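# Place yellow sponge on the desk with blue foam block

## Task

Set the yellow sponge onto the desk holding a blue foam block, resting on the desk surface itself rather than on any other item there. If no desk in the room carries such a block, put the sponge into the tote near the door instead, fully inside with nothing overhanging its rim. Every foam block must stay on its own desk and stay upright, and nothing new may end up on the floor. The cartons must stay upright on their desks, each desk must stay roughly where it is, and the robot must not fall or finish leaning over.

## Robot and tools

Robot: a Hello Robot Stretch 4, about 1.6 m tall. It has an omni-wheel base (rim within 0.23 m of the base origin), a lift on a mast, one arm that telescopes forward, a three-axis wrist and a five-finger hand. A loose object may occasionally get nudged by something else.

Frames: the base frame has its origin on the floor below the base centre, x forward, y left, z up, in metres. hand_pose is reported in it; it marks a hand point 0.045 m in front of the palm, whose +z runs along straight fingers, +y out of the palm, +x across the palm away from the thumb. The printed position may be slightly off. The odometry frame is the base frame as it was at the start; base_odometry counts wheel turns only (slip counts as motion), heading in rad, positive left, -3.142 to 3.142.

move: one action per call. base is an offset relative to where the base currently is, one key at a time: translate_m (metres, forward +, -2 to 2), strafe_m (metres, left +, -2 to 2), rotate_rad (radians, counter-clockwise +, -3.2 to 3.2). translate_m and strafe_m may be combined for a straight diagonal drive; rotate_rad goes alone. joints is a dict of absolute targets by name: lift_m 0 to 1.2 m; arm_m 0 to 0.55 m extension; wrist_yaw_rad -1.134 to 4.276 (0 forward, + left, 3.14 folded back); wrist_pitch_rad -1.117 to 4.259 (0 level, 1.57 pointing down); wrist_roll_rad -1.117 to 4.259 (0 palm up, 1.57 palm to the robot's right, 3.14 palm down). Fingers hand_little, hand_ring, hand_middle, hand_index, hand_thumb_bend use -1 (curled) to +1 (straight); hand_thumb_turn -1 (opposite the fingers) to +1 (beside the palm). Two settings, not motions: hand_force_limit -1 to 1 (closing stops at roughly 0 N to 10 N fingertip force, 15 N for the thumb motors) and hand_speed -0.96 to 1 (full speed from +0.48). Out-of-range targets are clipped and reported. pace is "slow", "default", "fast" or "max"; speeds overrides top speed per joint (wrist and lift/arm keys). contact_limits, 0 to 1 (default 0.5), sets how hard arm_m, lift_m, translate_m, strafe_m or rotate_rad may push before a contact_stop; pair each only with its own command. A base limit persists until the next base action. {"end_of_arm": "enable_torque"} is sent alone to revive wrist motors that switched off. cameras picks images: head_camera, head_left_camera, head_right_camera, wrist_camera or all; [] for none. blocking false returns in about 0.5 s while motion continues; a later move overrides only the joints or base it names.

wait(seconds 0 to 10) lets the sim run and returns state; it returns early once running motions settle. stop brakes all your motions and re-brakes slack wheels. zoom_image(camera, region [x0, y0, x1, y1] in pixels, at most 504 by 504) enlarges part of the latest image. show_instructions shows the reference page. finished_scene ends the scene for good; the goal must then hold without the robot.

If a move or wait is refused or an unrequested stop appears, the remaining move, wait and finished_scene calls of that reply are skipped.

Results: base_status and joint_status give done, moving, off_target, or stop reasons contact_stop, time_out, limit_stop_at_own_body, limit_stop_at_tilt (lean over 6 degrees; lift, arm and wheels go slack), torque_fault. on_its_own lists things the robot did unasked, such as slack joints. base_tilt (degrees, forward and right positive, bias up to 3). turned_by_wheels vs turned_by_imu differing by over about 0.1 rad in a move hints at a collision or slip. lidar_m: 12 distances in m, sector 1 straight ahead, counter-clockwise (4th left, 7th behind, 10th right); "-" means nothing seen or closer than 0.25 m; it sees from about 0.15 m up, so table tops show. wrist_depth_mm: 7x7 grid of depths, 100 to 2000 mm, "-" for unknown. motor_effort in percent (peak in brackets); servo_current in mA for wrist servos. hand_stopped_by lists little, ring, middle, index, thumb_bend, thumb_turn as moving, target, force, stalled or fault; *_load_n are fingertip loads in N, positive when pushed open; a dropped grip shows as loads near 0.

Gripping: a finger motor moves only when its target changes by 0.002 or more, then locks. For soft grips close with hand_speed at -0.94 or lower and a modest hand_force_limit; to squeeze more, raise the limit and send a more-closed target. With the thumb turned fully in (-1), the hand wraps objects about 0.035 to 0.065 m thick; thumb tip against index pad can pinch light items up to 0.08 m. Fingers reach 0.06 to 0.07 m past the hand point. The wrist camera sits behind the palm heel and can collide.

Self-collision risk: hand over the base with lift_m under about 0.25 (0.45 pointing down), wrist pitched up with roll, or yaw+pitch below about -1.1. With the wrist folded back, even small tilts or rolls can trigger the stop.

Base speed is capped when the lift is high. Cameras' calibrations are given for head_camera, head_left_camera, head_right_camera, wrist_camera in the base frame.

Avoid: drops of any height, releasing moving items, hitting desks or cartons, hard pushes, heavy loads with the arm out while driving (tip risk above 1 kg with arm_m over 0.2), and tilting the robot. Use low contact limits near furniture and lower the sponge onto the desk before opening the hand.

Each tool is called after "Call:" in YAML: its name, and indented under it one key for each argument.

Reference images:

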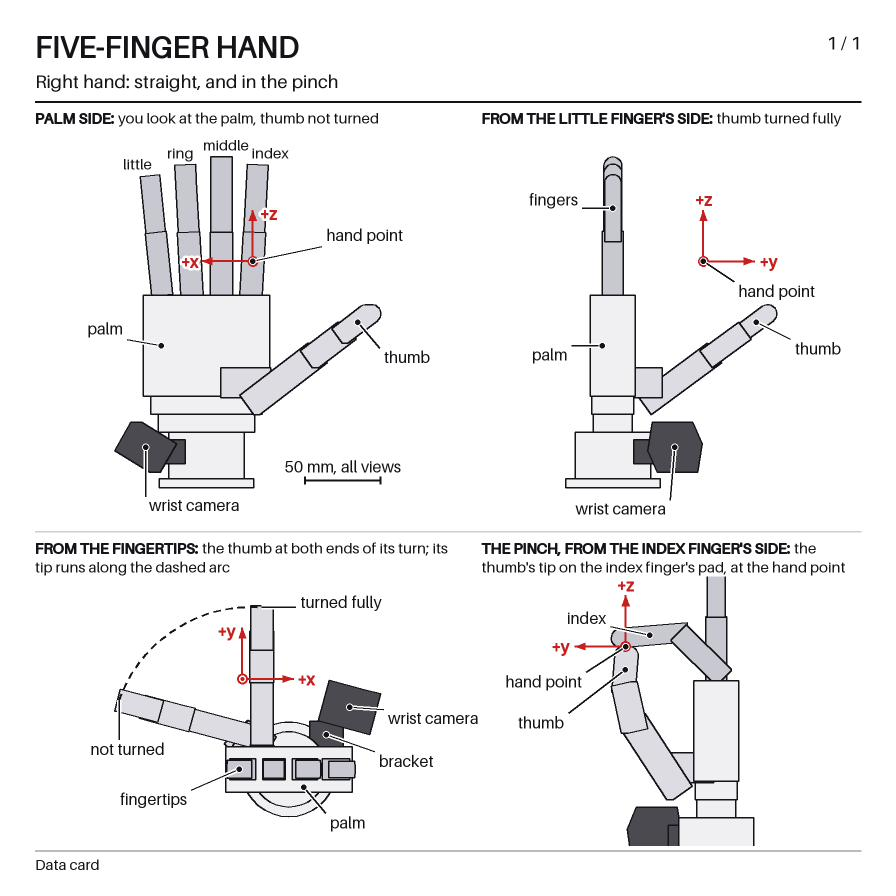

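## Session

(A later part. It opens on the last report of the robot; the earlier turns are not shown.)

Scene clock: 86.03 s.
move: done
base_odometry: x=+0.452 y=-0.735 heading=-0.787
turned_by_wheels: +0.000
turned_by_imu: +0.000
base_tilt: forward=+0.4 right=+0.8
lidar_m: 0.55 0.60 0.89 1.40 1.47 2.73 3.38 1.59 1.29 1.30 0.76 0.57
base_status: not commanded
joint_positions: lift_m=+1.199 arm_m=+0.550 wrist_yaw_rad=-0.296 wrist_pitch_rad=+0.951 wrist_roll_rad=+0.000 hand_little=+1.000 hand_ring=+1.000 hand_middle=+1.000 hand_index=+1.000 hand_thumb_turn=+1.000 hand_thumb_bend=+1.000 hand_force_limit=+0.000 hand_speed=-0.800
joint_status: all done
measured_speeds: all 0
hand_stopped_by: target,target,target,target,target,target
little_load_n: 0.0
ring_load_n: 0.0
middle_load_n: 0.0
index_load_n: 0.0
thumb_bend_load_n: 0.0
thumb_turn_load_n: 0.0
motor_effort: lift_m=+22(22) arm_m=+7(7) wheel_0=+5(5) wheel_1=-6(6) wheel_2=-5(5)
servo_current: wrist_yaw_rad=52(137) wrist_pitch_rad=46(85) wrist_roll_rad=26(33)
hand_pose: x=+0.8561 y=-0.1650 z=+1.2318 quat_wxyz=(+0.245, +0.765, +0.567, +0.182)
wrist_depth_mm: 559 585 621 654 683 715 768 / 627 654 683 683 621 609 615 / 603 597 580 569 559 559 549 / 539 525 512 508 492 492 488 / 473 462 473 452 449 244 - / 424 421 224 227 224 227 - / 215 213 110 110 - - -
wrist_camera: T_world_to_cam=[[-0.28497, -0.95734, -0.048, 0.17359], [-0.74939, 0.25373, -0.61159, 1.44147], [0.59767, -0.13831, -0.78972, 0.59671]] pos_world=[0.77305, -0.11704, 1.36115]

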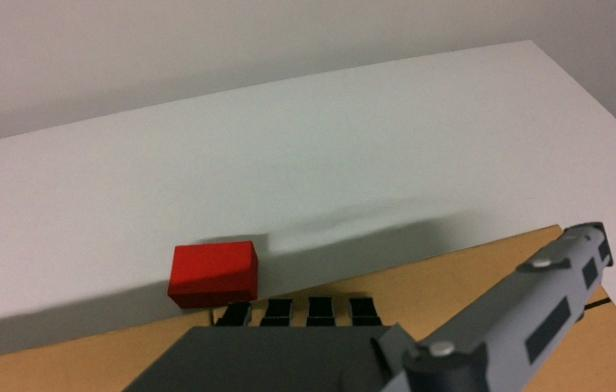

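Call:
move:
  base: {"translate_m": -0.4}
  joints: {"arm_m": 0.05, "wrist_yaw_rad": 0.0}

Call:
move:
  base: {"rotate_rad": 3.14}
  cameras: ["all"]

Scene clock: 99.77 s.
move: done
base_odometry: x=+0.170 y=-0.452 heading=-0.787
turned_by_wheels: +0.000
turned_by_imu: +0.002
base_tilt: forward=+0.3 right=+0.8
lidar_m: 0.95 1.03 2.24 1.39 1.51 2.32 3.00 1.26 1.28 1.25 1.66 0.97
base_status: done
joint_positions: lift_m=+1.199 arm_m=+0.050 wrist_yaw_rad=-0.002 wrist_pitch_rad=+0.951 wrist_roll_rad=+0.000 hand_little=+1.000 hand_ring=+1.000 hand_middle=+1.000 hand_index=+1.000 hand_thumb_turn=+1.000 hand_thumb_bend=+1.000 hand_force_limit=+0.000 hand_speed=-0.800
joint_status: all done
measured_speeds: all 0
hand_stopped_by: target,target,target,target,target,target
little_load_n: 0.0
ring_load_n: 0.0
middle_load_n: 0.0
index_load_n: 0.0
thumb_bend_load_n: 0.0
thumb_turn_load_n: 0.0
motor_effort: lift_m=+21(22) arm_m=-7(9) wheel_0=-4(9) wheel_1=-4(11) wheel_2=+7(21)
servo_current: wrist_yaw_rad=52(104) wrist_pitch_rad=39(52) wrist_roll_rad=20(39)
hand_pose: x=+0.3985 y=-0.1186 z=+1.2317 quat_wxyz=(+0.216, +0.674, +0.673, +0.215)
wrist_depth_mm: - - - - - - - / - - - - - - - / - - 1921 1983 1863 1808 1863 / 1808 1756 1661 1661 1708 1708 1661 / 1618 1618 1618 1537 1499 1499 - / 1430 1430 1464 1366 1430 1464 - / 1336 1308 110 110 - - -
pictures: none

Scene clock: 104.20 s.
move: done
base_odometry: x=+0.170 y=-0.452 heading=+2.352
turned_by_wheels: +3.139
turned_by_imu: +3.097
base_tilt: forward=+0.3 right=+0.9
lidar_m: 2.16 1.24 1.26 1.25 1.65 1.01 0.98 1.03 2.25 1.40 1.47 2.24
base_status: done
joint_positions: lift_m=+1.199 arm_m=+0.050 wrist_yaw_rad=-0.002 wrist_pitch_rad=+0.951 wrist_roll_rad=+0.000 hand_little=+1.000 hand_ring=+1.000 hand_middle=+1.000 hand_index=+1.000 hand_thumb_turn=+1.000 hand_thumb_bend=+1.000 hand_force_limit=+0.000 hand_speed=-0.800
joint_status: not commanded
measured_speeds: all 0
hand_stopped_by: target,target,target,target,target,target
little_load_n: 0.0
ring_load_n: 0.0
middle_load_n: 0.0
index_load_n: 0.0
thumb_bend_load_n: 0.0
thumb_turn_load_n: 0.0
motor_effort: lift_m=+22(22) arm_m=-7(7) wheel_0=-5(9) wheel_1=-5(9) wheel_2=-8(13)
servo_current: wrist_yaw_rad=59(72) wrist_pitch_rad=59(59) wrist_roll_rad=26(39)
hand_pose: x=+0.3985 y=-0.1186 z=+1.2317 quat_wxyz=(+0.216, +0.674, +0.673, +0.215)
wrist_depth_mm: - - - - - - - / - - - - - - - / - - - 1983 1921 1921 1808 / 1863 1808 1808 1756 1661 1661 1618 / 1576 1537 1618 1537 1576 1537 - / 1397 1430 1397 1366 1397 1397 - / 1336 1308 110 109 - - -
pictures: head_camera, head_left_camera, head_right_camera, wrist_camera
wrist_camera: T_world_to_cam=[[0.00498, -0.99884, -0.04799, -0.0329], [-0.79094, 0.02543, -0.61137, 1.07602], [0.61188, 0.041, -0.78989, 0.89226]] pos_world=[0.30528, -0.09682, 1.36105]

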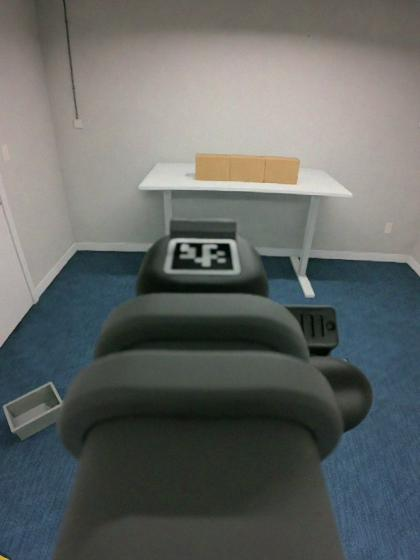

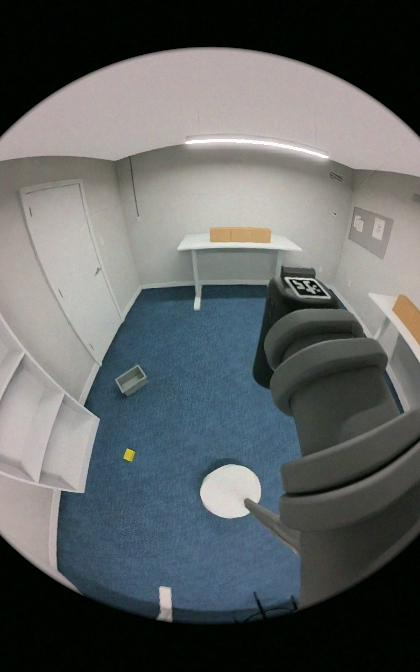

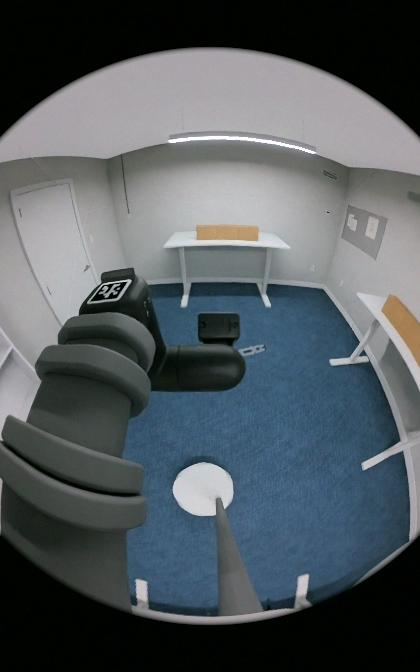

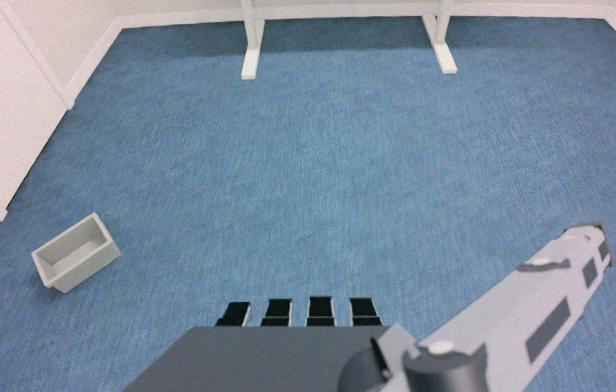

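Call:
move:
  base: {"translate_m": 1.66, "strafe_m": -0.12}
  joints: {"arm_m": 0.35}
  cameras: ["head_left_camera", "wrist_camera"]

Call:
move:
  joints: {"arm_m": 0.55}
  cameras: ["wrist_camera"]

Scene clock: 116.27 s.
move: done
base_odometry: x=-0.914 y=+0.811 heading=+2.352
turned_by_wheels: +0.000
turned_by_imu: -0.007
base_tilt: forward=+0.3 right=+0.8
lidar_m: 0.53 0.57 0.84 1.57 1.07 1.95 3.49 1.93 1.37 1.48 0.75 0.57
base_status: done
joint_positions: lift_m=+1.199 arm_m=+0.350 wrist_yaw_rad=-0.002 wrist_pitch_rad=+0.951 wrist_roll_rad=+0.000 hand_little=+1.000 hand_ring=+1.000 hand_middle=+1.000 hand_index=+1.000 hand_thumb_turn=+1.000 hand_thumb_bend=+1.000 hand_force_limit=+0.000 hand_speed=-0.800
joint_status: all done
measured_speeds: all 0
hand_stopped_by: target,target,target,target,target,target
little_load_n: 0.0
ring_load_n: 0.0
middle_load_n: 0.0
index_load_n: 0.0
thumb_bend_load_n: 0.0
thumb_turn_load_n: 0.0
motor_effort: lift_m=+22(22) arm_m=+7(10) wheel_0=+5(12) wheel_1=+3(8) wheel_2=-7(21)
servo_current: wrist_yaw_rad=46(78) wrist_pitch_rad=46(59) wrist_roll_rad=26(39)
hand_pose: x=+0.6981 y=-0.1186 z=+1.2317 quat_wxyz=(+0.216, +0.674, +0.673, +0.215)
wrist_depth_mm: - - - 732 732 715 707 / 707 683 668 654 647 640 627 / 603 591 585 580 574 569 559 / 294 287 285 276 274 268 267 / 260 258 254 251 247 244 - / 296 289 245 239 241 256 - / 392 379 110 110 - - -
wrist_camera: T_world_to_cam=[[0.00497, -0.99884, -0.04799, -0.03439], [-0.79102, 0.02543, -0.61126, 1.31281], [0.61177, 0.041, -0.78998, 0.70919]] pos_world=[0.60478, -0.09682, 1.36105]

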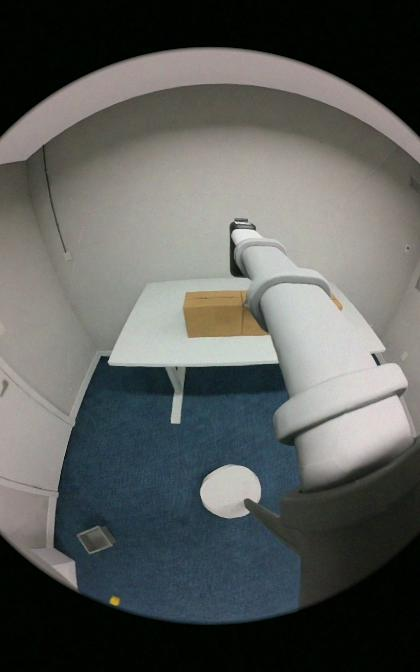

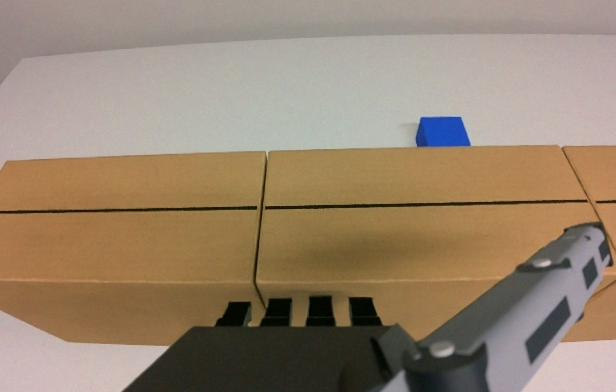

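Scene clock: 117.97 s.
move: done
base_odometry: x=-0.914 y=+0.811 heading=+2.352
turned_by_wheels: +0.000
turned_by_imu: +0.000
base_tilt: forward=+0.3 right=+0.8
lidar_m: 0.51 0.56 0.80 1.56 1.06 1.98 3.46 1.93 1.37 1.46 0.74 0.57
base_status: not commanded
joint_positions: lift_m=+1.199 arm_m=+0.550 wrist_yaw_rad=-0.002 wrist_pitch_rad=+0.951 wrist_roll_rad=+0.000 hand_little=+1.000 hand_ring=+1.000 hand_middle=+1.000 hand_index=+1.000 hand_thumb_turn=+1.000 hand_thumb_bend=+1.000 hand_force_limit=+0.000 hand_speed=-0.800
joint_status: all done
measured_speeds: all 0
hand_stopped_by: target,target,target,target,target,target
little_load_n: 0.0
ring_load_n: 0.0
middle_load_n: 0.0
index_load_n: 0.0
thumb_bend_load_n: 0.0
thumb_turn_load_n: 0.0
motor_effort: lift_m=+22(22) arm_m=+7(10) wheel_0=+5(5) wheel_1=+4(4) wheel_2=-7(7)
servo_current: wrist_yaw_rad=72(72) wrist_pitch_rad=26(52) wrist_roll_rad=20(39)
hand_pose: x=+0.8980 y=-0.1186 z=+1.2317 quat_wxyz=(+0.216, +0.674, +0.673, +0.215)
wrist_depth_mm: - - - - - - - / - - - - - 609 603 / 603 597 580 569 559 554 544 / 530 521 512 504 496 488 480 / 469 462 459 455 445 397 - / 421 421 418 195 413 392 - / 394 387 110 110 - - -
wrist_camera: T_world_to_cam=[[0.00497, -0.99884, -0.04799, -0.03538], [-0.79102, 0.02543, -0.61126, 1.47101], [0.61177, 0.041, -0.78998, 0.58683]] pos_world=[0.80478, -0.09682, 1.36105]

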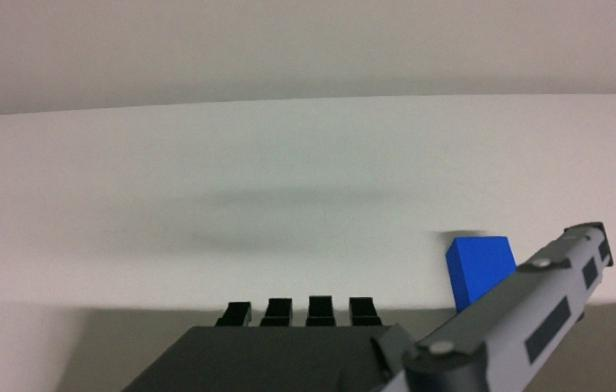

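Call:
move:
  base: {"translate_m": -1.0}
  joints: {"arm_m": 0.1}
  pace: "fast"

Call:
move:
  base: {"rotate_rad": 2.03}
  joints: {"lift_m": 0.5, "wrist_roll_rad": 3.14, "wrist_pitch_rad": 0.785}
  cameras: ["all"]

Scene clock: 148.00 s.
move: done
base_odometry: x=-0.210 y=+0.101 heading=+2.352
turned_by_wheels: +0.000
turned_by_imu: +0.007
base_tilt: forward=+0.3 right=+0.7
lidar_m: 1.51 1.59 0.94 1.07 1.45 1.69 1.74 1.73 1.35 1.30 1.37 1.58
base_status: done
joint_positions: lift_m=+1.199 arm_m=+0.100 wrist_yaw_rad=-0.002 wrist_pitch_rad=+0.951 wrist_roll_rad=+0.000 hand_little=+1.000 hand_ring=+1.000 hand_middle=+1.000 hand_index=+1.000 hand_thumb_turn=+1.000 hand_thumb_bend=+1.000 hand_force_limit=+0.000 hand_speed=-0.800
joint_status: all done
measured_speeds: all 0
hand_stopped_by: target,target,target,target,target,target
little_load_n: 0.0
ring_load_n: 0.0
middle_load_n: 0.0
index_load_n: 0.0
thumb_bend_load_n: 0.0
thumb_turn_load_n: 0.0
motor_effort: lift_m=+22(22) arm_m=-6(10) wheel_0=-4(9) wheel_1=-3(11) wheel_2=+8(21)
servo_current: wrist_yaw_rad=59(72) wrist_pitch_rad=26(52) wrist_roll_rad=20(39)
hand_pose: x=+0.4485 y=-0.1185 z=+1.2317 quat_wxyz=(+0.216, +0.674, +0.673, +0.215)
wrist_depth_mm: - - - - - - - / - - - - - - - / - - - 1983 1921 1983 1808 / 1863 1808 1756 1708 1708 1661 1661 / 1618 1576 1576 1537 1537 1499 - / 1397 1430 1430 1366 1397 1397 - / 1336 1336 110 110 - - -
pictures: none

Scene clock: 151.60 s.
move: done
base_odometry: x=-0.210 y=+0.101 heading=-1.903
turned_by_wheels: +2.029
turned_by_imu: +2.002
base_tilt: forward=+0.3 right=+0.8
lidar_m: 1.38 1.76 1.59 1.67 1.37 1.29 1.36 1.62 1.52 1.56 0.97 0.98
base_status: done
joint_positions: lift_m=+0.500 arm_m=+0.100 wrist_yaw_rad=-0.002 wrist_pitch_rad=+0.791 wrist_roll_rad=+3.137 hand_little=+1.000 hand_ring=+1.000 hand_middle=+1.000 hand_index=+1.000 hand_thumb_turn=+1.000 hand_thumb_bend=+1.000 hand_force_limit=+0.000 hand_speed=-0.800
joint_status: all done
measured_speeds: all 0
hand_stopped_by: target,target,target,target,target,target
little_load_n: -0.5
ring_load_n: 0.0
middle_load_n: 0.0
index_load_n: 0.0
thumb_bend_load_n: 0.0
thumb_turn_load_n: 0.0
motor_effort: lift_m=+16(20) arm_m=-6(7) wheel_0=-5(9) wheel_1=-5(8) wheel_2=-8(12)
servo_current: wrist_yaw_rad=59(72) wrist_pitch_rad=65(111) wrist_roll_rad=33(85)
hand_pose: x=+0.3838 y=-0.0571 z=+0.4785 quat_wxyz=(-0.268, +0.655, -0.653, +0.270)
wrist_depth_mm: 564 564 564 559 559 564 559 / 621 621 627 621 627 615 615 / 691 707 707 699 699 699 691 / 778 809 788 788 809 788 778 / 759 931 904 931 917 917 - / 1138 1138 1025 198 1042 1078 - / - - 110 110 - - -
pictures: head_camera, head_left_camera, head_right_camera, wrist_camera
wrist_camera: T_world_to_cam=[[0.0446, 0.99884, -0.01831, 0.0771], [0.73729, -0.02054, 0.67526, -0.60251], [0.6741, -0.04362, -0.73735, 0.24996]] pos_world=[0.27229, -0.07848, 0.59257]

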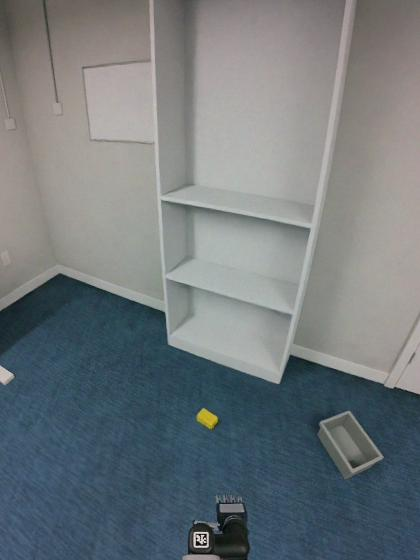

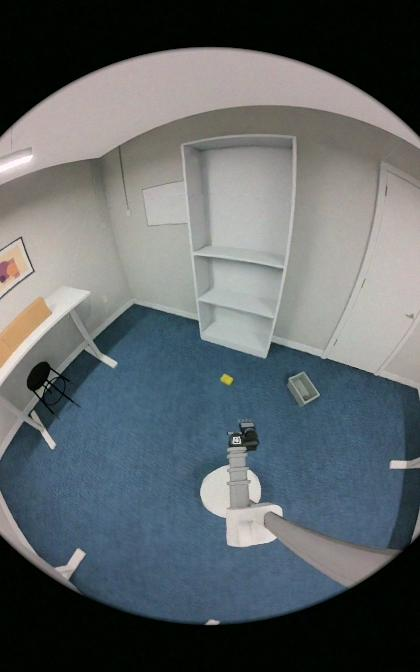

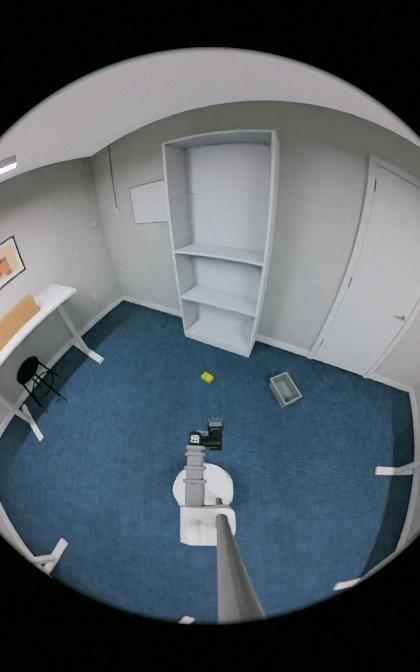

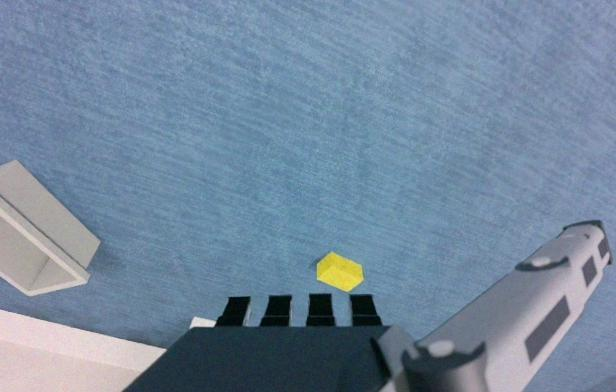

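Call:
zoom_image:
  camera: "wrist_camera"
  region: [290, 230, 390, 310]

Call:
zoom_image:
  camera: "head_camera"
  region: [170, 390, 250, 450]

Scaled by 5.040.

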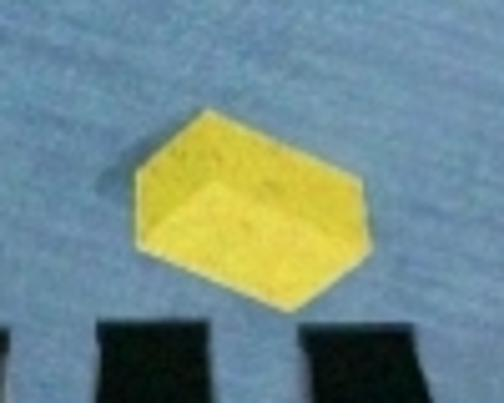

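Scaled by 6.300 from the camera's image (finer frame: 1200x1600).

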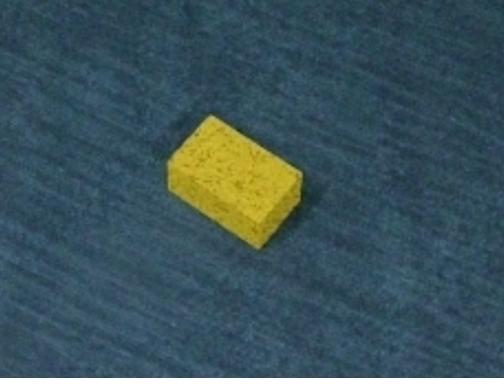

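Call:
move:
  base: {"translate_m": 0.5, "strafe_m": 0.102}
  joints: {"lift_m": 0.2, "arm_m": 0.33, "wrist_yaw_rad": -0.62, "hand_thumb_turn": -1.0, "hand_speed": 0.0}
  cameras: ["head_camera", "wrist_camera"]

Scene clock: 185.03 s.
move: done
base_odometry: x=-0.276 y=-0.405 heading=-1.903
turned_by_wheels: +0.000
turned_by_imu: -0.001
base_tilt: forward=+0.4 right=+0.8
lidar_m: 0.98 1.68 1.32 1.35 2.65 1.71 2.19 1.93 1.81 0.83 0.81 0.94
base_status: done
joint_positions: lift_m=+0.200 arm_m=+0.330 wrist_yaw_rad=-0.618 wrist_pitch_rad=+0.790 wrist_roll_rad=+3.137 hand_little=+1.000 hand_ring=+1.000 hand_middle=+1.000 hand_index=+1.000 hand_thumb_turn=-1.000 hand_thumb_bend=+1.000 hand_force_limit=+0.000 hand_speed=+0.000
joint_status: all done
measured_speeds: all 0
hand_stopped_by: target,target,target,target,target,target
little_load_n: 0.0
ring_load_n: 0.0
middle_load_n: 0.0
index_load_n: 0.0
thumb_bend_load_n: 0.0
thumb_turn_load_n: 0.0
motor_effort: lift_m=+16(17) arm_m=+7(10) wheel_0=+3(7) wheel_1=+6(13) wheel_2=-8(20)
servo_current: wrist_yaw_rad=52(124) wrist_pitch_rad=46(72) wrist_roll_rad=20(39)
hand_pose: x=+0.5598 y=-0.1118 z=+0.1786 quat_wxyz=(-0.174, +0.426, -0.821, +0.338)
wrist_depth_mm: 271 277 271 248 267 272 273 / 304 303 298 246 294 300 297 / 340 340 342 332 324 336 336 / 389 389 389 384 - 384 384 / 455 452 449 445 - 449 445 / 549 544 500 190 - 517 504 / 691 647 110 110 - - -
wrist_camera: T_world_to_cam=[[0.61369, 0.78934, -0.01819, -0.22357], [0.58943, -0.4427, 0.67571, -0.49533], [0.52531, -0.4254, -0.73694, -0.05164]] pos_world=[0.45629, -0.06478, 0.29257]

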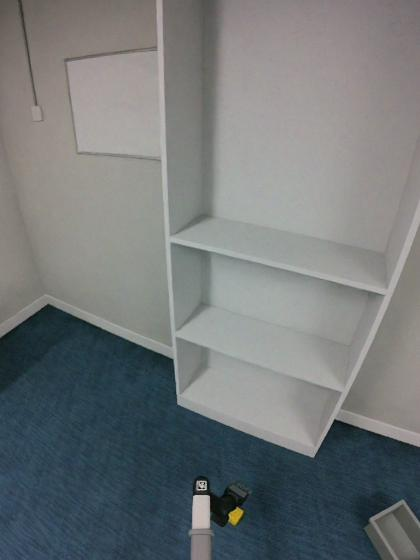

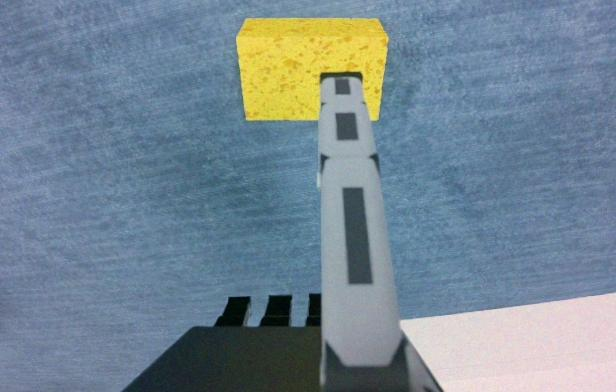

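Call:
move:
  joints: {"lift_m": 0.1, "arm_m": 0.334, "wrist_yaw_rad": -0.65, "hand_index": 0.5, "hand_middle": 0.5, "hand_ring": 0.5, "hand_little": 0.5}
  cameras: ["wrist_camera"]

Call:
move:
  joints: {"lift_m": 0.053, "hand_speed": -0.9, "hand_force_limit": -0.5}
  pace: "slow"
  contact_limits: {"lift_m": 0.1}
  cameras: ["wrist_camera", "head_camera"]

Scene clock: 201.10 s.
move: off_target
base_odometry: x=-0.276 y=-0.405 heading=-1.903
turned_by_wheels: +0.000
turned_by_imu: +0.000
base_tilt: forward=+0.3 right=+0.8
lidar_m: 0.97 1.67 1.30 1.34 2.65 1.71 2.22 1.95 1.82 0.82 0.80 0.92
base_status: not commanded
joint_positions: lift_m=+0.100 arm_m=+0.334 wrist_yaw_rad=-0.647 wrist_pitch_rad=+0.790 wrist_roll_rad=+3.137 hand_little=+0.500 hand_ring=+0.500 hand_middle=+1.000 hand_index=+0.500 hand_thumb_turn=-1.000 hand_thumb_bend=+1.000 hand_force_limit=+0.000 hand_speed=+0.000
joint_status: hand_middle off_target (ended at +1.000, target +0.500); the others done
measured_speeds: all 0
hand_stopped_by: target,target,fault,target,target,target
little_load_n: 0.0
ring_load_n: 0.0
middle_load_n: 0.0
index_load_n: 0.0
thumb_bend_load_n: 0.0
thumb_turn_load_n: 0.0
motor_effort: lift_m=+16(17) arm_m=+7(9) wheel_0=+3(3) wheel_1=+6(6) wheel_2=-8(8)
servo_current: wrist_yaw_rad=52(78) wrist_pitch_rad=52(59) wrist_roll_rad=33(39)
hand_pose: x=+0.5605 y=-0.1134 z=+0.0786 quat_wxyz=(-0.169, +0.414, -0.827, +0.341)
wrist_depth_mm: 180 178 178 178 181 179 178 / 197 198 190 168 183 195 196 / 223 222 173 165 164 220 226 / 254 253 246 193 - 251 250 / 297 294 282 274 - 291 291 / 357 355 180 174 - 349 349 / 455 424 110 110 - - 439
wrist_camera: T_world_to_cam=[[0.63635, 0.77119, -0.01813, -0.23934], [0.57625, -0.45961, 0.67579, -0.42349], [0.51283, -0.44049, -0.73687, -0.12116]] pos_world=[0.45848, -0.06344, 0.19257]

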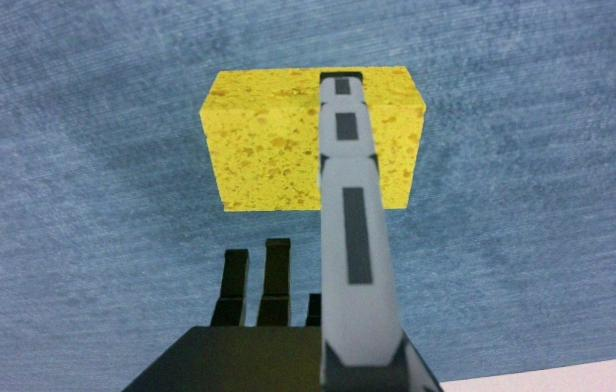

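Scene clock: 202.37 s.
move: done
base_odometry: x=-0.276 y=-0.405 heading=-1.903
turned_by_wheels: +0.000
turned_by_imu: +0.000
base_tilt: forward=+0.4 right=+0.8
lidar_m: 0.98 1.69 1.29 1.35 2.65 1.70 2.22 1.95 1.82 0.79 0.78 0.92
base_status: not commanded
joint_positions: lift_m=+0.053 arm_m=+0.334 wrist_yaw_rad=-0.647 wrist_pitch_rad=+0.790 wrist_roll_rad=+3.137 hand_little=+0.500 hand_ring=+0.500 hand_middle=+1.000 hand_index=+0.500 hand_thumb_turn=-1.000 hand_thumb_bend=+1.000 hand_force_limit=-0.500 hand_speed=-0.900
joint_status: all done
measured_speeds: all 0
hand_stopped_by: target,target,fault,target,target,target
little_load_n: 0.0
ring_load_n: 0.0
middle_load_n: 0.0
index_load_n: 0.0
thumb_bend_load_n: 0.0
thumb_turn_load_n: 0.0
motor_effort: lift_m=+16(17) arm_m=+7(7) wheel_0=+3(3) wheel_1=+6(6) wheel_2=-8(8)
servo_current: wrist_yaw_rad=52(72) wrist_pitch_rad=39(52) wrist_roll_rad=26(39)
contact_limits: lift_m 0.1
hand_pose: x=+0.5605 y=-0.1134 z=+0.0317 quat_wxyz=(-0.169, +0.414, -0.827, +0.341)
wrist_depth_mm: 132 133 134 133 133 133 - / 148 148 148 142 145 150 - / 166 167 140 135 136 161 164 / 191 190 129 129 128 189 188 / 222 222 154 149 - 219 219 / 271 266 182 174 - 262 264 / 338 315 110 110 - 314 329
pictures: head_camera, wrist_camera
wrist_camera: T_world_to_cam=[[0.63635, 0.77119, -0.01813, -0.24019], [0.57625, -0.45961, 0.67579, -0.3918], [0.51283, -0.44049, -0.73687, -0.15572]] pos_world=[0.45848, -0.06344, 0.14567]

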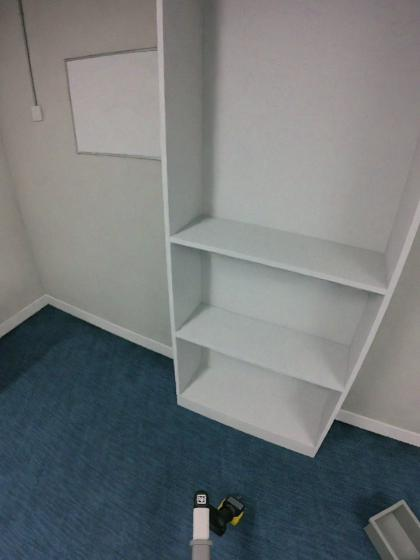

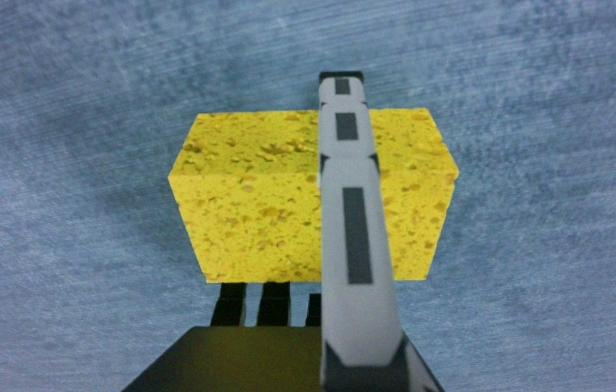

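Call:
move:
  joints: {"lift_m": 0.048}
  pace: "slow"
  contact_limits: {"lift_m": 0.1}

Call:
move:
  joints: {"hand_index": 0.0, "hand_ring": 0.0, "hand_little": 0.0, "hand_thumb_bend": 0.4}
  cameras: ["wrist_camera"]

Scene clock: 210.57 s.
move: done
base_odometry: x=-0.276 y=-0.405 heading=-1.902
turned_by_wheels: +0.000
turned_by_imu: +0.001
base_tilt: forward=+0.3 right=+0.8
lidar_m: 0.99 1.69 1.31 1.35 2.65 1.72 2.23 1.98 1.82 0.80 0.79 0.92
base_status: not commanded
joint_positions: lift_m=+0.049 arm_m=+0.334 wrist_yaw_rad=-0.648 wrist_pitch_rad=+0.787 wrist_roll_rad=+3.137 hand_little=+0.500 hand_ring=+0.500 hand_middle=+1.000 hand_index=+0.500 hand_thumb_turn=-1.000 hand_thumb_bend=+1.000 hand_force_limit=-0.500 hand_speed=-0.900
joint_status: all done
measured_speeds: all 0
hand_stopped_by: target,target,fault,target,target,target
little_load_n: 0.0
ring_load_n: -1.0
middle_load_n: 0.0
index_load_n: -4.5
thumb_bend_load_n: 0.0
thumb_turn_load_n: 0.0
motor_effort: lift_m=+12(17) arm_m=+7(7) wheel_0=+3(3) wheel_1=+6(6) wheel_2=-7(8)
servo_current: wrist_yaw_rad=59(65) wrist_pitch_rad=26(52) wrist_roll_rad=20(33)
contact_limits: lift_m 0.1
hand_pose: x=+0.5609 y=-0.1139 z=+0.0273 quat_wxyz=(-0.169, +0.413, -0.827, +0.342)
wrist_depth_mm: 130 131 131 131 131 130 - / 145 146 146 140 143 148 - / 163 164 139 133 134 159 - / 188 187 126 126 125 186 185 / 220 218 147 146 - 217 217 / 267 264 182 173 - 260 260 / 338 317 110 110 - 312 330
pictures: none

Scene clock: 213.20 s.
move: off_target
base_odometry: x=-0.276 y=-0.405 heading=-1.902
turned_by_wheels: +0.000
turned_by_imu: +0.000
base_tilt: forward=+0.3 right=+0.8
lidar_m: 0.97 1.70 1.31 1.35 2.66 1.71 2.22 1.95 1.82 0.80 0.81 0.93
base_status: not commanded
joint_positions: lift_m=+0.048 arm_m=+0.334 wrist_yaw_rad=-0.648 wrist_pitch_rad=+0.787 wrist_roll_rad=+3.138 hand_little=+0.147 hand_ring=+0.185 hand_middle=+1.000 hand_index=+0.185 hand_thumb_turn=-1.000 hand_thumb_bend=+0.826 hand_force_limit=-0.500 hand_speed=-0.900
joint_status: hand_little off_target (ended at +0.147, target +0.000); hand_ring off_target (ended at +0.185, target +0.000); hand_index off_target (ended at +0.185, target +0.000); hand_thumb_bend off_target (ended at +0.826, target +0.400)
measured_speeds: all 0
hand_stopped_by: force,force,fault,force,force,target
little_load_n: 3.5
ring_load_n: 3.5
middle_load_n: 0.0
index_load_n: 5.0
thumb_bend_load_n: 4.5
thumb_turn_load_n: 3.0
motor_effort: lift_m=+15(15) arm_m=+7(7) wheel_0=+3(3) wheel_1=+6(6) wheel_2=-7(7)
servo_current: wrist_yaw_rad=52(78) wrist_pitch_rad=39(59) wrist_roll_rad=26(39)
contact_limits: lift_m 0.1
hand_pose: x=+0.5610 y=-0.1139 z=+0.0272 quat_wxyz=(-0.169, +0.413, -0.827, +0.342)
wrist_depth_mm: 129 130 130 130 130 131 - / 144 145 145 142 143 147 - / 164 163 129 124 125 158 162 / 188 187 125 125 125 186 186 / 221 220 147 146 - 216 218 / 271 267 170 169 - 264 264 / 345 322 110 110 - 317 338
wrist_camera: T_world_to_cam=[[0.63732, 0.77039, -0.01776, -0.2408], [0.57364, -0.45891, 0.67848, -0.38783], [0.51455, -0.4426, -0.7344, -0.16079]] pos_world=[0.45868, -0.06363, 0.14077]

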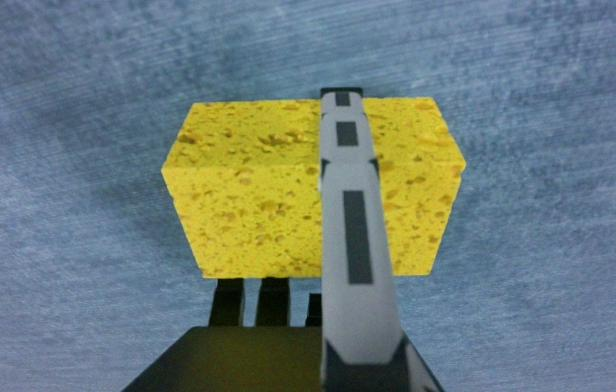

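Call:
move:
  joints: {"lift_m": 0.1}
  pace: "slow"
  cameras: ["wrist_camera"]

Scene clock: 218.63 s.
move: done
base_odometry: x=-0.276 y=-0.405 heading=-1.902
turned_by_wheels: +0.000
turned_by_imu: +0.001
base_tilt: forward=+0.4 right=+0.8
lidar_m: 0.97 1.68 1.31 1.34 2.64 1.70 2.22 1.96 1.83 0.81 0.78 0.93
base_status: not commanded
joint_positions: lift_m=+0.100 arm_m=+0.334 wrist_yaw_rad=-0.648 wrist_pitch_rad=+0.787 wrist_roll_rad=+3.138 hand_little=+0.147 hand_ring=+0.185 hand_middle=+1.000 hand_index=+0.185 hand_thumb_turn=-1.000 hand_thumb_bend=+0.826 hand_force_limit=-0.500 hand_speed=-0.900
joint_status: all done
measured_speeds: all 0
hand_stopped_by: force,force,fault,force,force,target
little_load_n: 3.0
ring_load_n: 3.0
middle_load_n: 0.0
index_load_n: 4.5
thumb_bend_load_n: 4.5
thumb_turn_load_n: 3.0
motor_effort: lift_m=+22(25) arm_m=+7(7) wheel_0=+3(3) wheel_1=+6(6) wheel_2=-7(7)
servo_current: wrist_yaw_rad=59(72) wrist_pitch_rad=46(59) wrist_roll_rad=26(39)
hand_pose: x=+0.5610 y=-0.1139 z=+0.0786 quat_wxyz=(-0.169, +0.413, -0.827, +0.342)
wrist_depth_mm: 179 177 178 177 180 179 - / 196 197 193 193 191 196 194 / 222 222 129 127 125 214 224 / 254 253 125 125 125 251 251 / 300 296 147 146 - 290 294 / 359 353 169 168 - 349 351 / 455 424 110 110 - - 436
wrist_camera: T_world_to_cam=[[0.63732, 0.77039, -0.01776, -0.23989], [0.57364, -0.45891, 0.67848, -0.4227], [0.51455, -0.4426, -0.7344, -0.12304]] pos_world=[0.45868, -0.06363, 0.19217]

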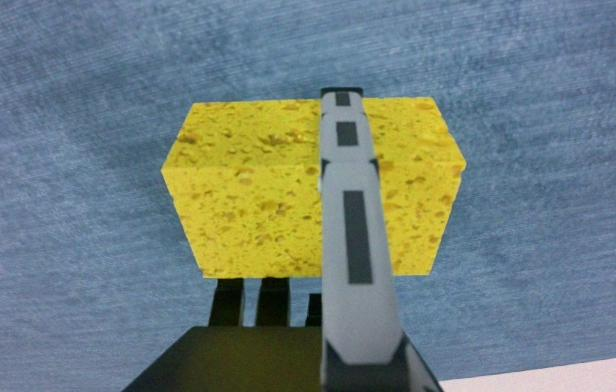

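Call:
move:
  joints: {"lift_m": 0.5, "arm_m": 0.2}

Call:
move:
  base: {"rotate_rad": -2.029}
  joints: {"lift_m": 1.1, "arm_m": 0.1, "wrist_yaw_rad": 0.0}
  cameras: ["all"]

Scene clock: 231.03 s.
move: done
base_odometry: x=-0.276 y=-0.405 heading=-1.902
turned_by_wheels: +0.000
turned_by_imu: +0.001
base_tilt: forward=+0.3 right=+0.8
lidar_m: 0.95 1.71 1.31 1.37 2.64 1.71 2.22 1.98 1.81 0.79 0.78 0.94
base_status: not commanded
joint_positions: lift_m=+0.500 arm_m=+0.200 wrist_yaw_rad=-0.648 wrist_pitch_rad=+0.787 wrist_roll_rad=+3.138 hand_little=+0.147 hand_ring=+0.185 hand_middle=+1.000 hand_index=+0.185 hand_thumb_turn=-1.000 hand_thumb_bend=+0.826 hand_force_limit=-0.500 hand_speed=-0.900
joint_status: all done
measured_speeds: all 0
hand_stopped_by: force,force,fault,force,force,target
little_load_n: 3.5
ring_load_n: 3.0
middle_load_n: 0.0
index_load_n: 4.5
thumb_bend_load_n: 5.0
thumb_turn_load_n: 3.0
motor_effort: lift_m=+21(25) arm_m=-7(9) wheel_0=+3(3) wheel_1=+6(6) wheel_2=-7(7)
servo_current: wrist_yaw_rad=59(72) wrist_pitch_rad=46(65) wrist_roll_rad=33(39)
hand_pose: x=+0.4275 y=-0.1139 z=+0.4786 quat_wxyz=(-0.169, +0.413, -0.827, +0.342)
wrist_depth_mm: 564 564 564 559 554 564 564 / 621 621 609 609 609 615 609 / 699 707 129 127 125 661 699 / 668 798 125 125 125 768 768 / 798 931 146 146 - - - / 1138 1098 166 168 - - - / - - 110 110 - - 788
pictures: none

Scene clock: 234.30 s.
move: done
base_odometry: x=-0.276 y=-0.405 heading=+2.353
turned_by_wheels: -2.028
turned_by_imu: -1.999
base_tilt: forward=+0.2 right=+0.8
lidar_m: 1.82 0.80 0.77 0.94 1.00 1.89 1.35 1.40 1.78 1.70 1.80 1.90
base_status: done
joint_positions: lift_m=+1.100 arm_m=+0.100 wrist_yaw_rad=-0.002 wrist_pitch_rad=+0.787 wrist_roll_rad=+3.138 hand_little=+0.147 hand_ring=+0.185 hand_middle=+1.000 hand_index=+0.185 hand_thumb_turn=-1.000 hand_thumb_bend=+0.826 hand_force_limit=-0.500 hand_speed=-0.900
joint_status: all done
measured_speeds: all 0
hand_stopped_by: force,force,fault,force,force,target
little_load_n: 3.0
ring_load_n: 3.0
middle_load_n: 0.0
index_load_n: 4.5
thumb_bend_load_n: 4.5
thumb_turn_load_n: 3.0
motor_effort: lift_m=+21(25) arm_m=-7(10) wheel_0=+4(11) wheel_1=+5(11) wheel_2=+7(15)
servo_current: wrist_yaw_rad=52(124) wrist_pitch_rad=39(52) wrist_roll_rad=26(46)
hand_pose: x=+0.3847 y=-0.0571 z=+1.0786 quat_wxyz=(-0.269, +0.654, -0.653, +0.271)
wrist_depth_mm: 1160 1138 1138 1138 1138 1118 1118 / 1255 1255 1255 1229 1205 1281 1281 / 1430 1430 129 127 125 1366 1464 / 1708 1661 125 125 125 1661 1618 / 1921 1921 147 146 - 1921 1863 / - - - 170 - - - / - - 110 109 - - -
pictures: head_camera, head_left_camera, head_right_camera, wrist_camera
wrist_camera: T_world_to_cam=[[0.04561, 0.9988, -0.0178, 0.08717], [0.73428, -0.02144, 0.67851, -1.0108], [0.67731, -0.04401, -0.73438, 0.68736]] pos_world=[0.27268, -0.07848, 1.19217]

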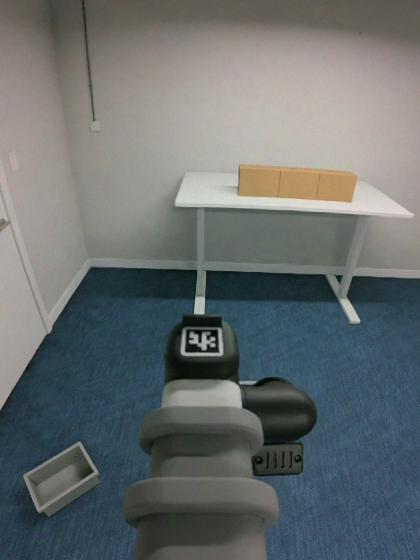

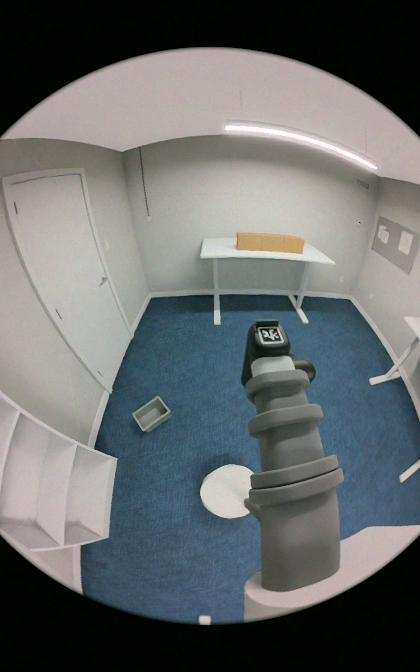

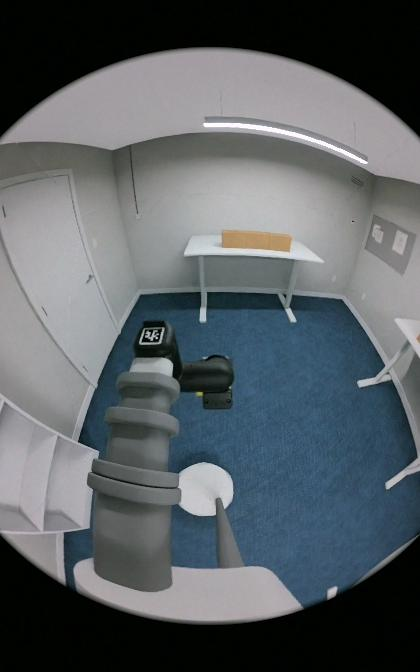

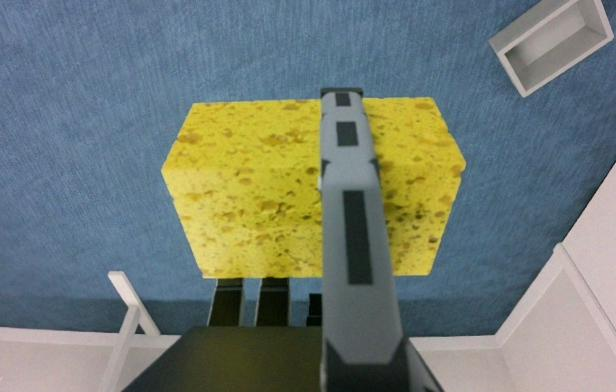

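Call:
move:
  base: {"translate_m": 1.32, "strafe_m": 0.08}
  cameras: ["all"]

Scene clock: 248.37 s.
move: done
base_odometry: x=-1.263 y=+0.475 heading=+2.353
turned_by_wheels: +0.000
turned_by_imu: -0.008
base_tilt: forward=+0.4 right=+0.8
lidar_m: 0.52 1.40 1.09 1.08 0.71 1.40 2.85 2.89 1.89 1.85 0.75 0.58
base_status: done
joint_positions: lift_m=+1.100 arm_m=+0.100 wrist_yaw_rad=-0.002 wrist_pitch_rad=+0.787 wrist_roll_rad=+3.138 hand_little=+0.147 hand_ring=+0.185 hand_middle=+1.000 hand_index=+0.185 hand_thumb_turn=-1.000 hand_thumb_bend=+0.826 hand_force_limit=-0.500 hand_speed=-0.900
joint_status: not commanded
measured_speeds: all 0
hand_stopped_by: force,force,fault,force,force,target
little_load_n: 3.0
ring_load_n: 2.5
middle_load_n: 0.0
index_load_n: 4.5
thumb_bend_load_n: 4.5
thumb_turn_load_n: 3.0
motor_effort: lift_m=+21(22) arm_m=-7(7) wheel_0=+4(10) wheel_1=+5(12) wheel_2=-9(21)
servo_current: wrist_yaw_rad=65(72) wrist_pitch_rad=46(65) wrist_roll_rad=33(39)
hand_pose: x=+0.3847 y=-0.0571 z=+1.0786 quat_wxyz=(-0.269, +0.654, -0.653, +0.271)
wrist_depth_mm: 1160 1160 1138 1118 1138 1160 1118 / 1229 1255 1229 1205 1229 1255 1229 / 1430 1397 129 127 126 1336 1397 / 1576 1576 125 125 125 132 1576 / 375 375 146 146 - 375 - / 449 449 169 168 - - - / 427 424 110 110 - - -
pictures: head_camera, head_left_camera, head_right_camera, wrist_camera
wrist_camera: T_world_to_cam=[[0.04561, 0.9988, -0.0178, 0.08717], [0.73428, -0.02144, 0.67851, -1.01073], [0.67731, -0.04401, -0.73438, 0.68742]] pos_world=[0.27258, -0.07848, 1.19217]

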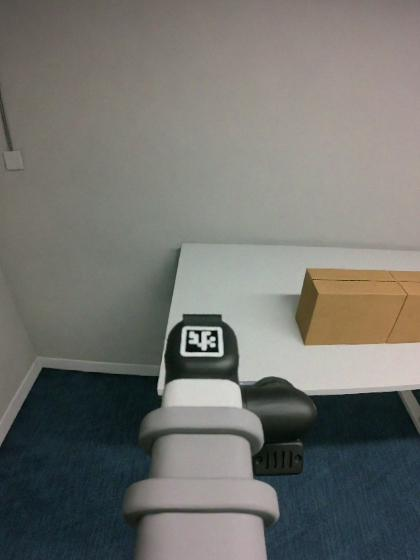

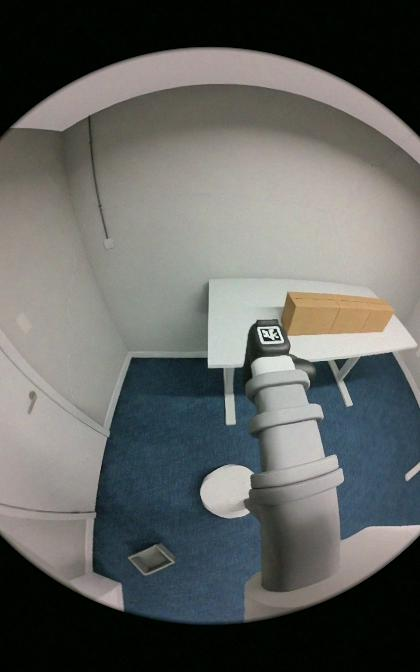

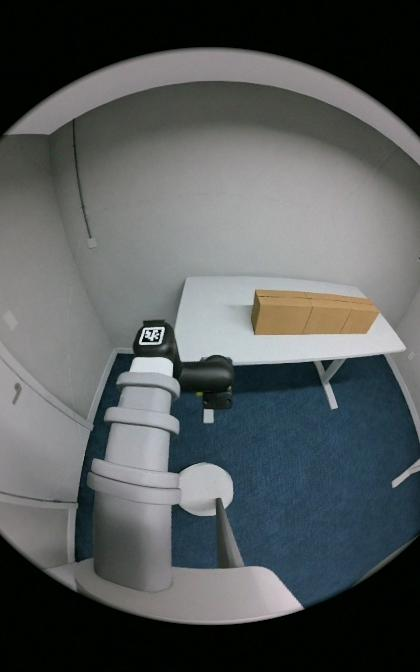

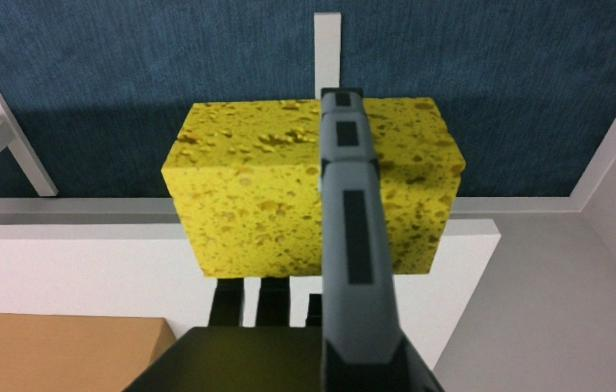

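Call:
move:
  joints: {"arm_m": 0.45}
  speeds: {"arm_m": 0.2}

Call:
move:
  joints: {"lift_m": 1.03}
  pace: "slow"
  contact_limits: {"lift_m": 0.2}
  cameras: ["all"]

Scene clock: 263.73 s.
move: done
base_odometry: x=-1.263 y=+0.475 heading=+2.353
turned_by_wheels: +0.000
turned_by_imu: +0.001
base_tilt: forward=+0.3 right=+0.9
lidar_m: 0.50 1.40 1.10 1.05 0.74 1.41 3.48 2.88 1.87 1.86 0.77 0.56
base_status: not commanded
joint_positions: lift_m=+1.100 arm_m=+0.450 wrist_yaw_rad=-0.002 wrist_pitch_rad=+0.787 wrist_roll_rad=+3.138 hand_little=+0.147 hand_ring=+0.185 hand_middle=+1.000 hand_index=+0.185 hand_thumb_turn=-1.000 hand_thumb_bend=+0.826 hand_force_limit=-0.500 hand_speed=-0.900
joint_status: all done
measured_speeds: all 0
hand_stopped_by: force,force,fault,force,force,target
little_load_n: 3.0
ring_load_n: 2.5
middle_load_n: 0.0
index_load_n: 4.5
thumb_bend_load_n: 4.5
thumb_turn_load_n: 3.0
motor_effort: lift_m=+21(22) arm_m=+7(10) wheel_0=+4(4) wheel_1=+5(5) wheel_2=-9(9)
servo_current: wrist_yaw_rad=52(65) wrist_pitch_rad=59(59) wrist_roll_rad=26(46)
hand_pose: x=+0.7342 y=-0.0571 z=+1.0786 quat_wxyz=(-0.269, +0.654, -0.653, +0.271)
wrist_depth_mm: 226 228 229 229 224 227 221 / 247 250 243 246 242 249 245 / 266 281 129 127 126 271 285 / 263 320 125 125 125 309 - / 373 370 147 146 - - - / 452 445 169 168 - - - / 569 530 110 110 - - -
pictures: none

Scene clock: 265.20 s.
move: done
base_odometry: x=-1.263 y=+0.475 heading=+2.353
turned_by_wheels: +0.000
turned_by_imu: +0.000
base_tilt: forward=+0.4 right=+0.9
lidar_m: 0.51 1.37 1.10 1.10 0.75 1.42 2.82 2.88 1.87 1.85 0.78 0.59
base_status: not commanded
joint_positions: lift_m=+1.030 arm_m=+0.450 wrist_yaw_rad=-0.002 wrist_pitch_rad=+0.787 wrist_roll_rad=+3.138 hand_little=+0.147 hand_ring=+0.185 hand_middle=+1.000 hand_index=+0.185 hand_thumb_turn=-1.000 hand_thumb_bend=+0.826 hand_force_limit=-0.500 hand_speed=-0.900
joint_status: all done
measured_speeds: all 0
hand_stopped_by: force,force,fault,force,force,target
little_load_n: 3.0
ring_load_n: 2.5
middle_load_n: 0.0
index_load_n: 5.0
thumb_bend_load_n: 4.5
thumb_turn_load_n: 3.0
motor_effort: lift_m=+16(19) arm_m=+7(7) wheel_0=+4(4) wheel_1=+5(5) wheel_2=-9(9)
servo_current: wrist_yaw_rad=59(72) wrist_pitch_rad=46(59) wrist_roll_rad=33(33)
contact_limits: lift_m 0.2
hand_pose: x=+0.7342 y=-0.0571 z=+1.0091 quat_wxyz=(-0.269, +0.654, -0.653, +0.271)
wrist_depth_mm: 157 158 158 158 161 160 - / 175 175 173 172 172 175 174 / 197 198 129 127 125 191 191 / 226 224 125 125 125 224 224 / 265 263 146 146 - 260 254 / 319 314 168 169 - 300 - / 397 377 110 110 - - -
pictures: head_camera, head_left_camera, head_right_camera, wrist_camera
wrist_camera: T_world_to_cam=[[0.04554, 0.99881, -0.01772, 0.06995], [0.73428, -0.02144, 0.67851, -1.22028], [0.67732, -0.04391, -0.73438, 0.39961]] pos_world=[0.62218, -0.07848, 1.12267]

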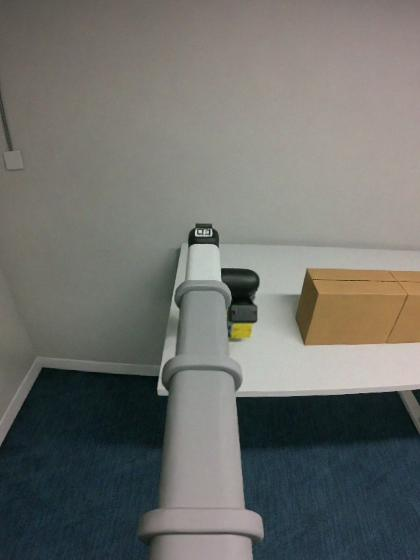

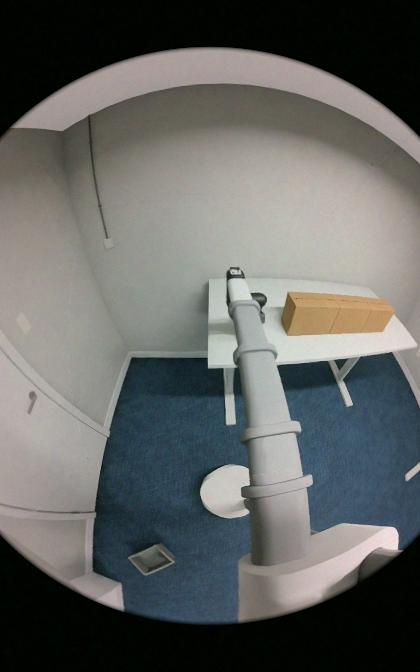

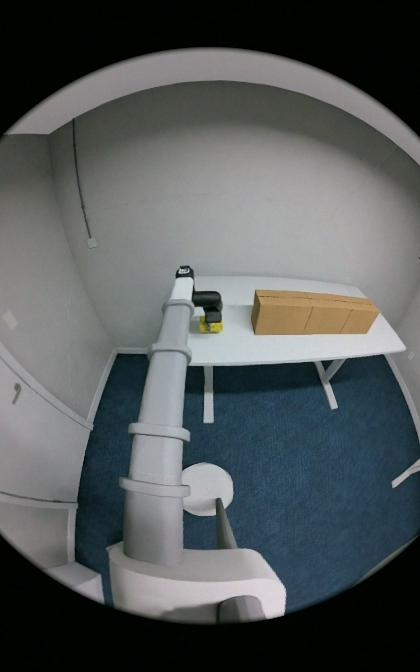

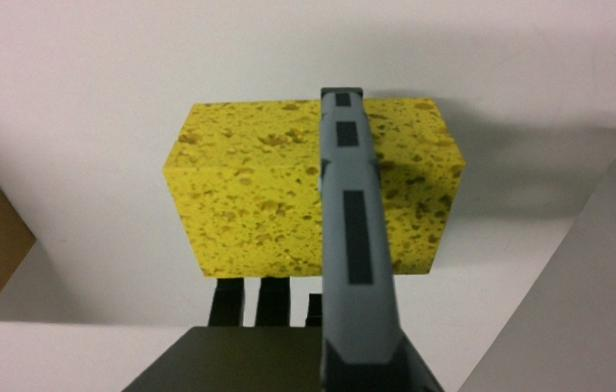

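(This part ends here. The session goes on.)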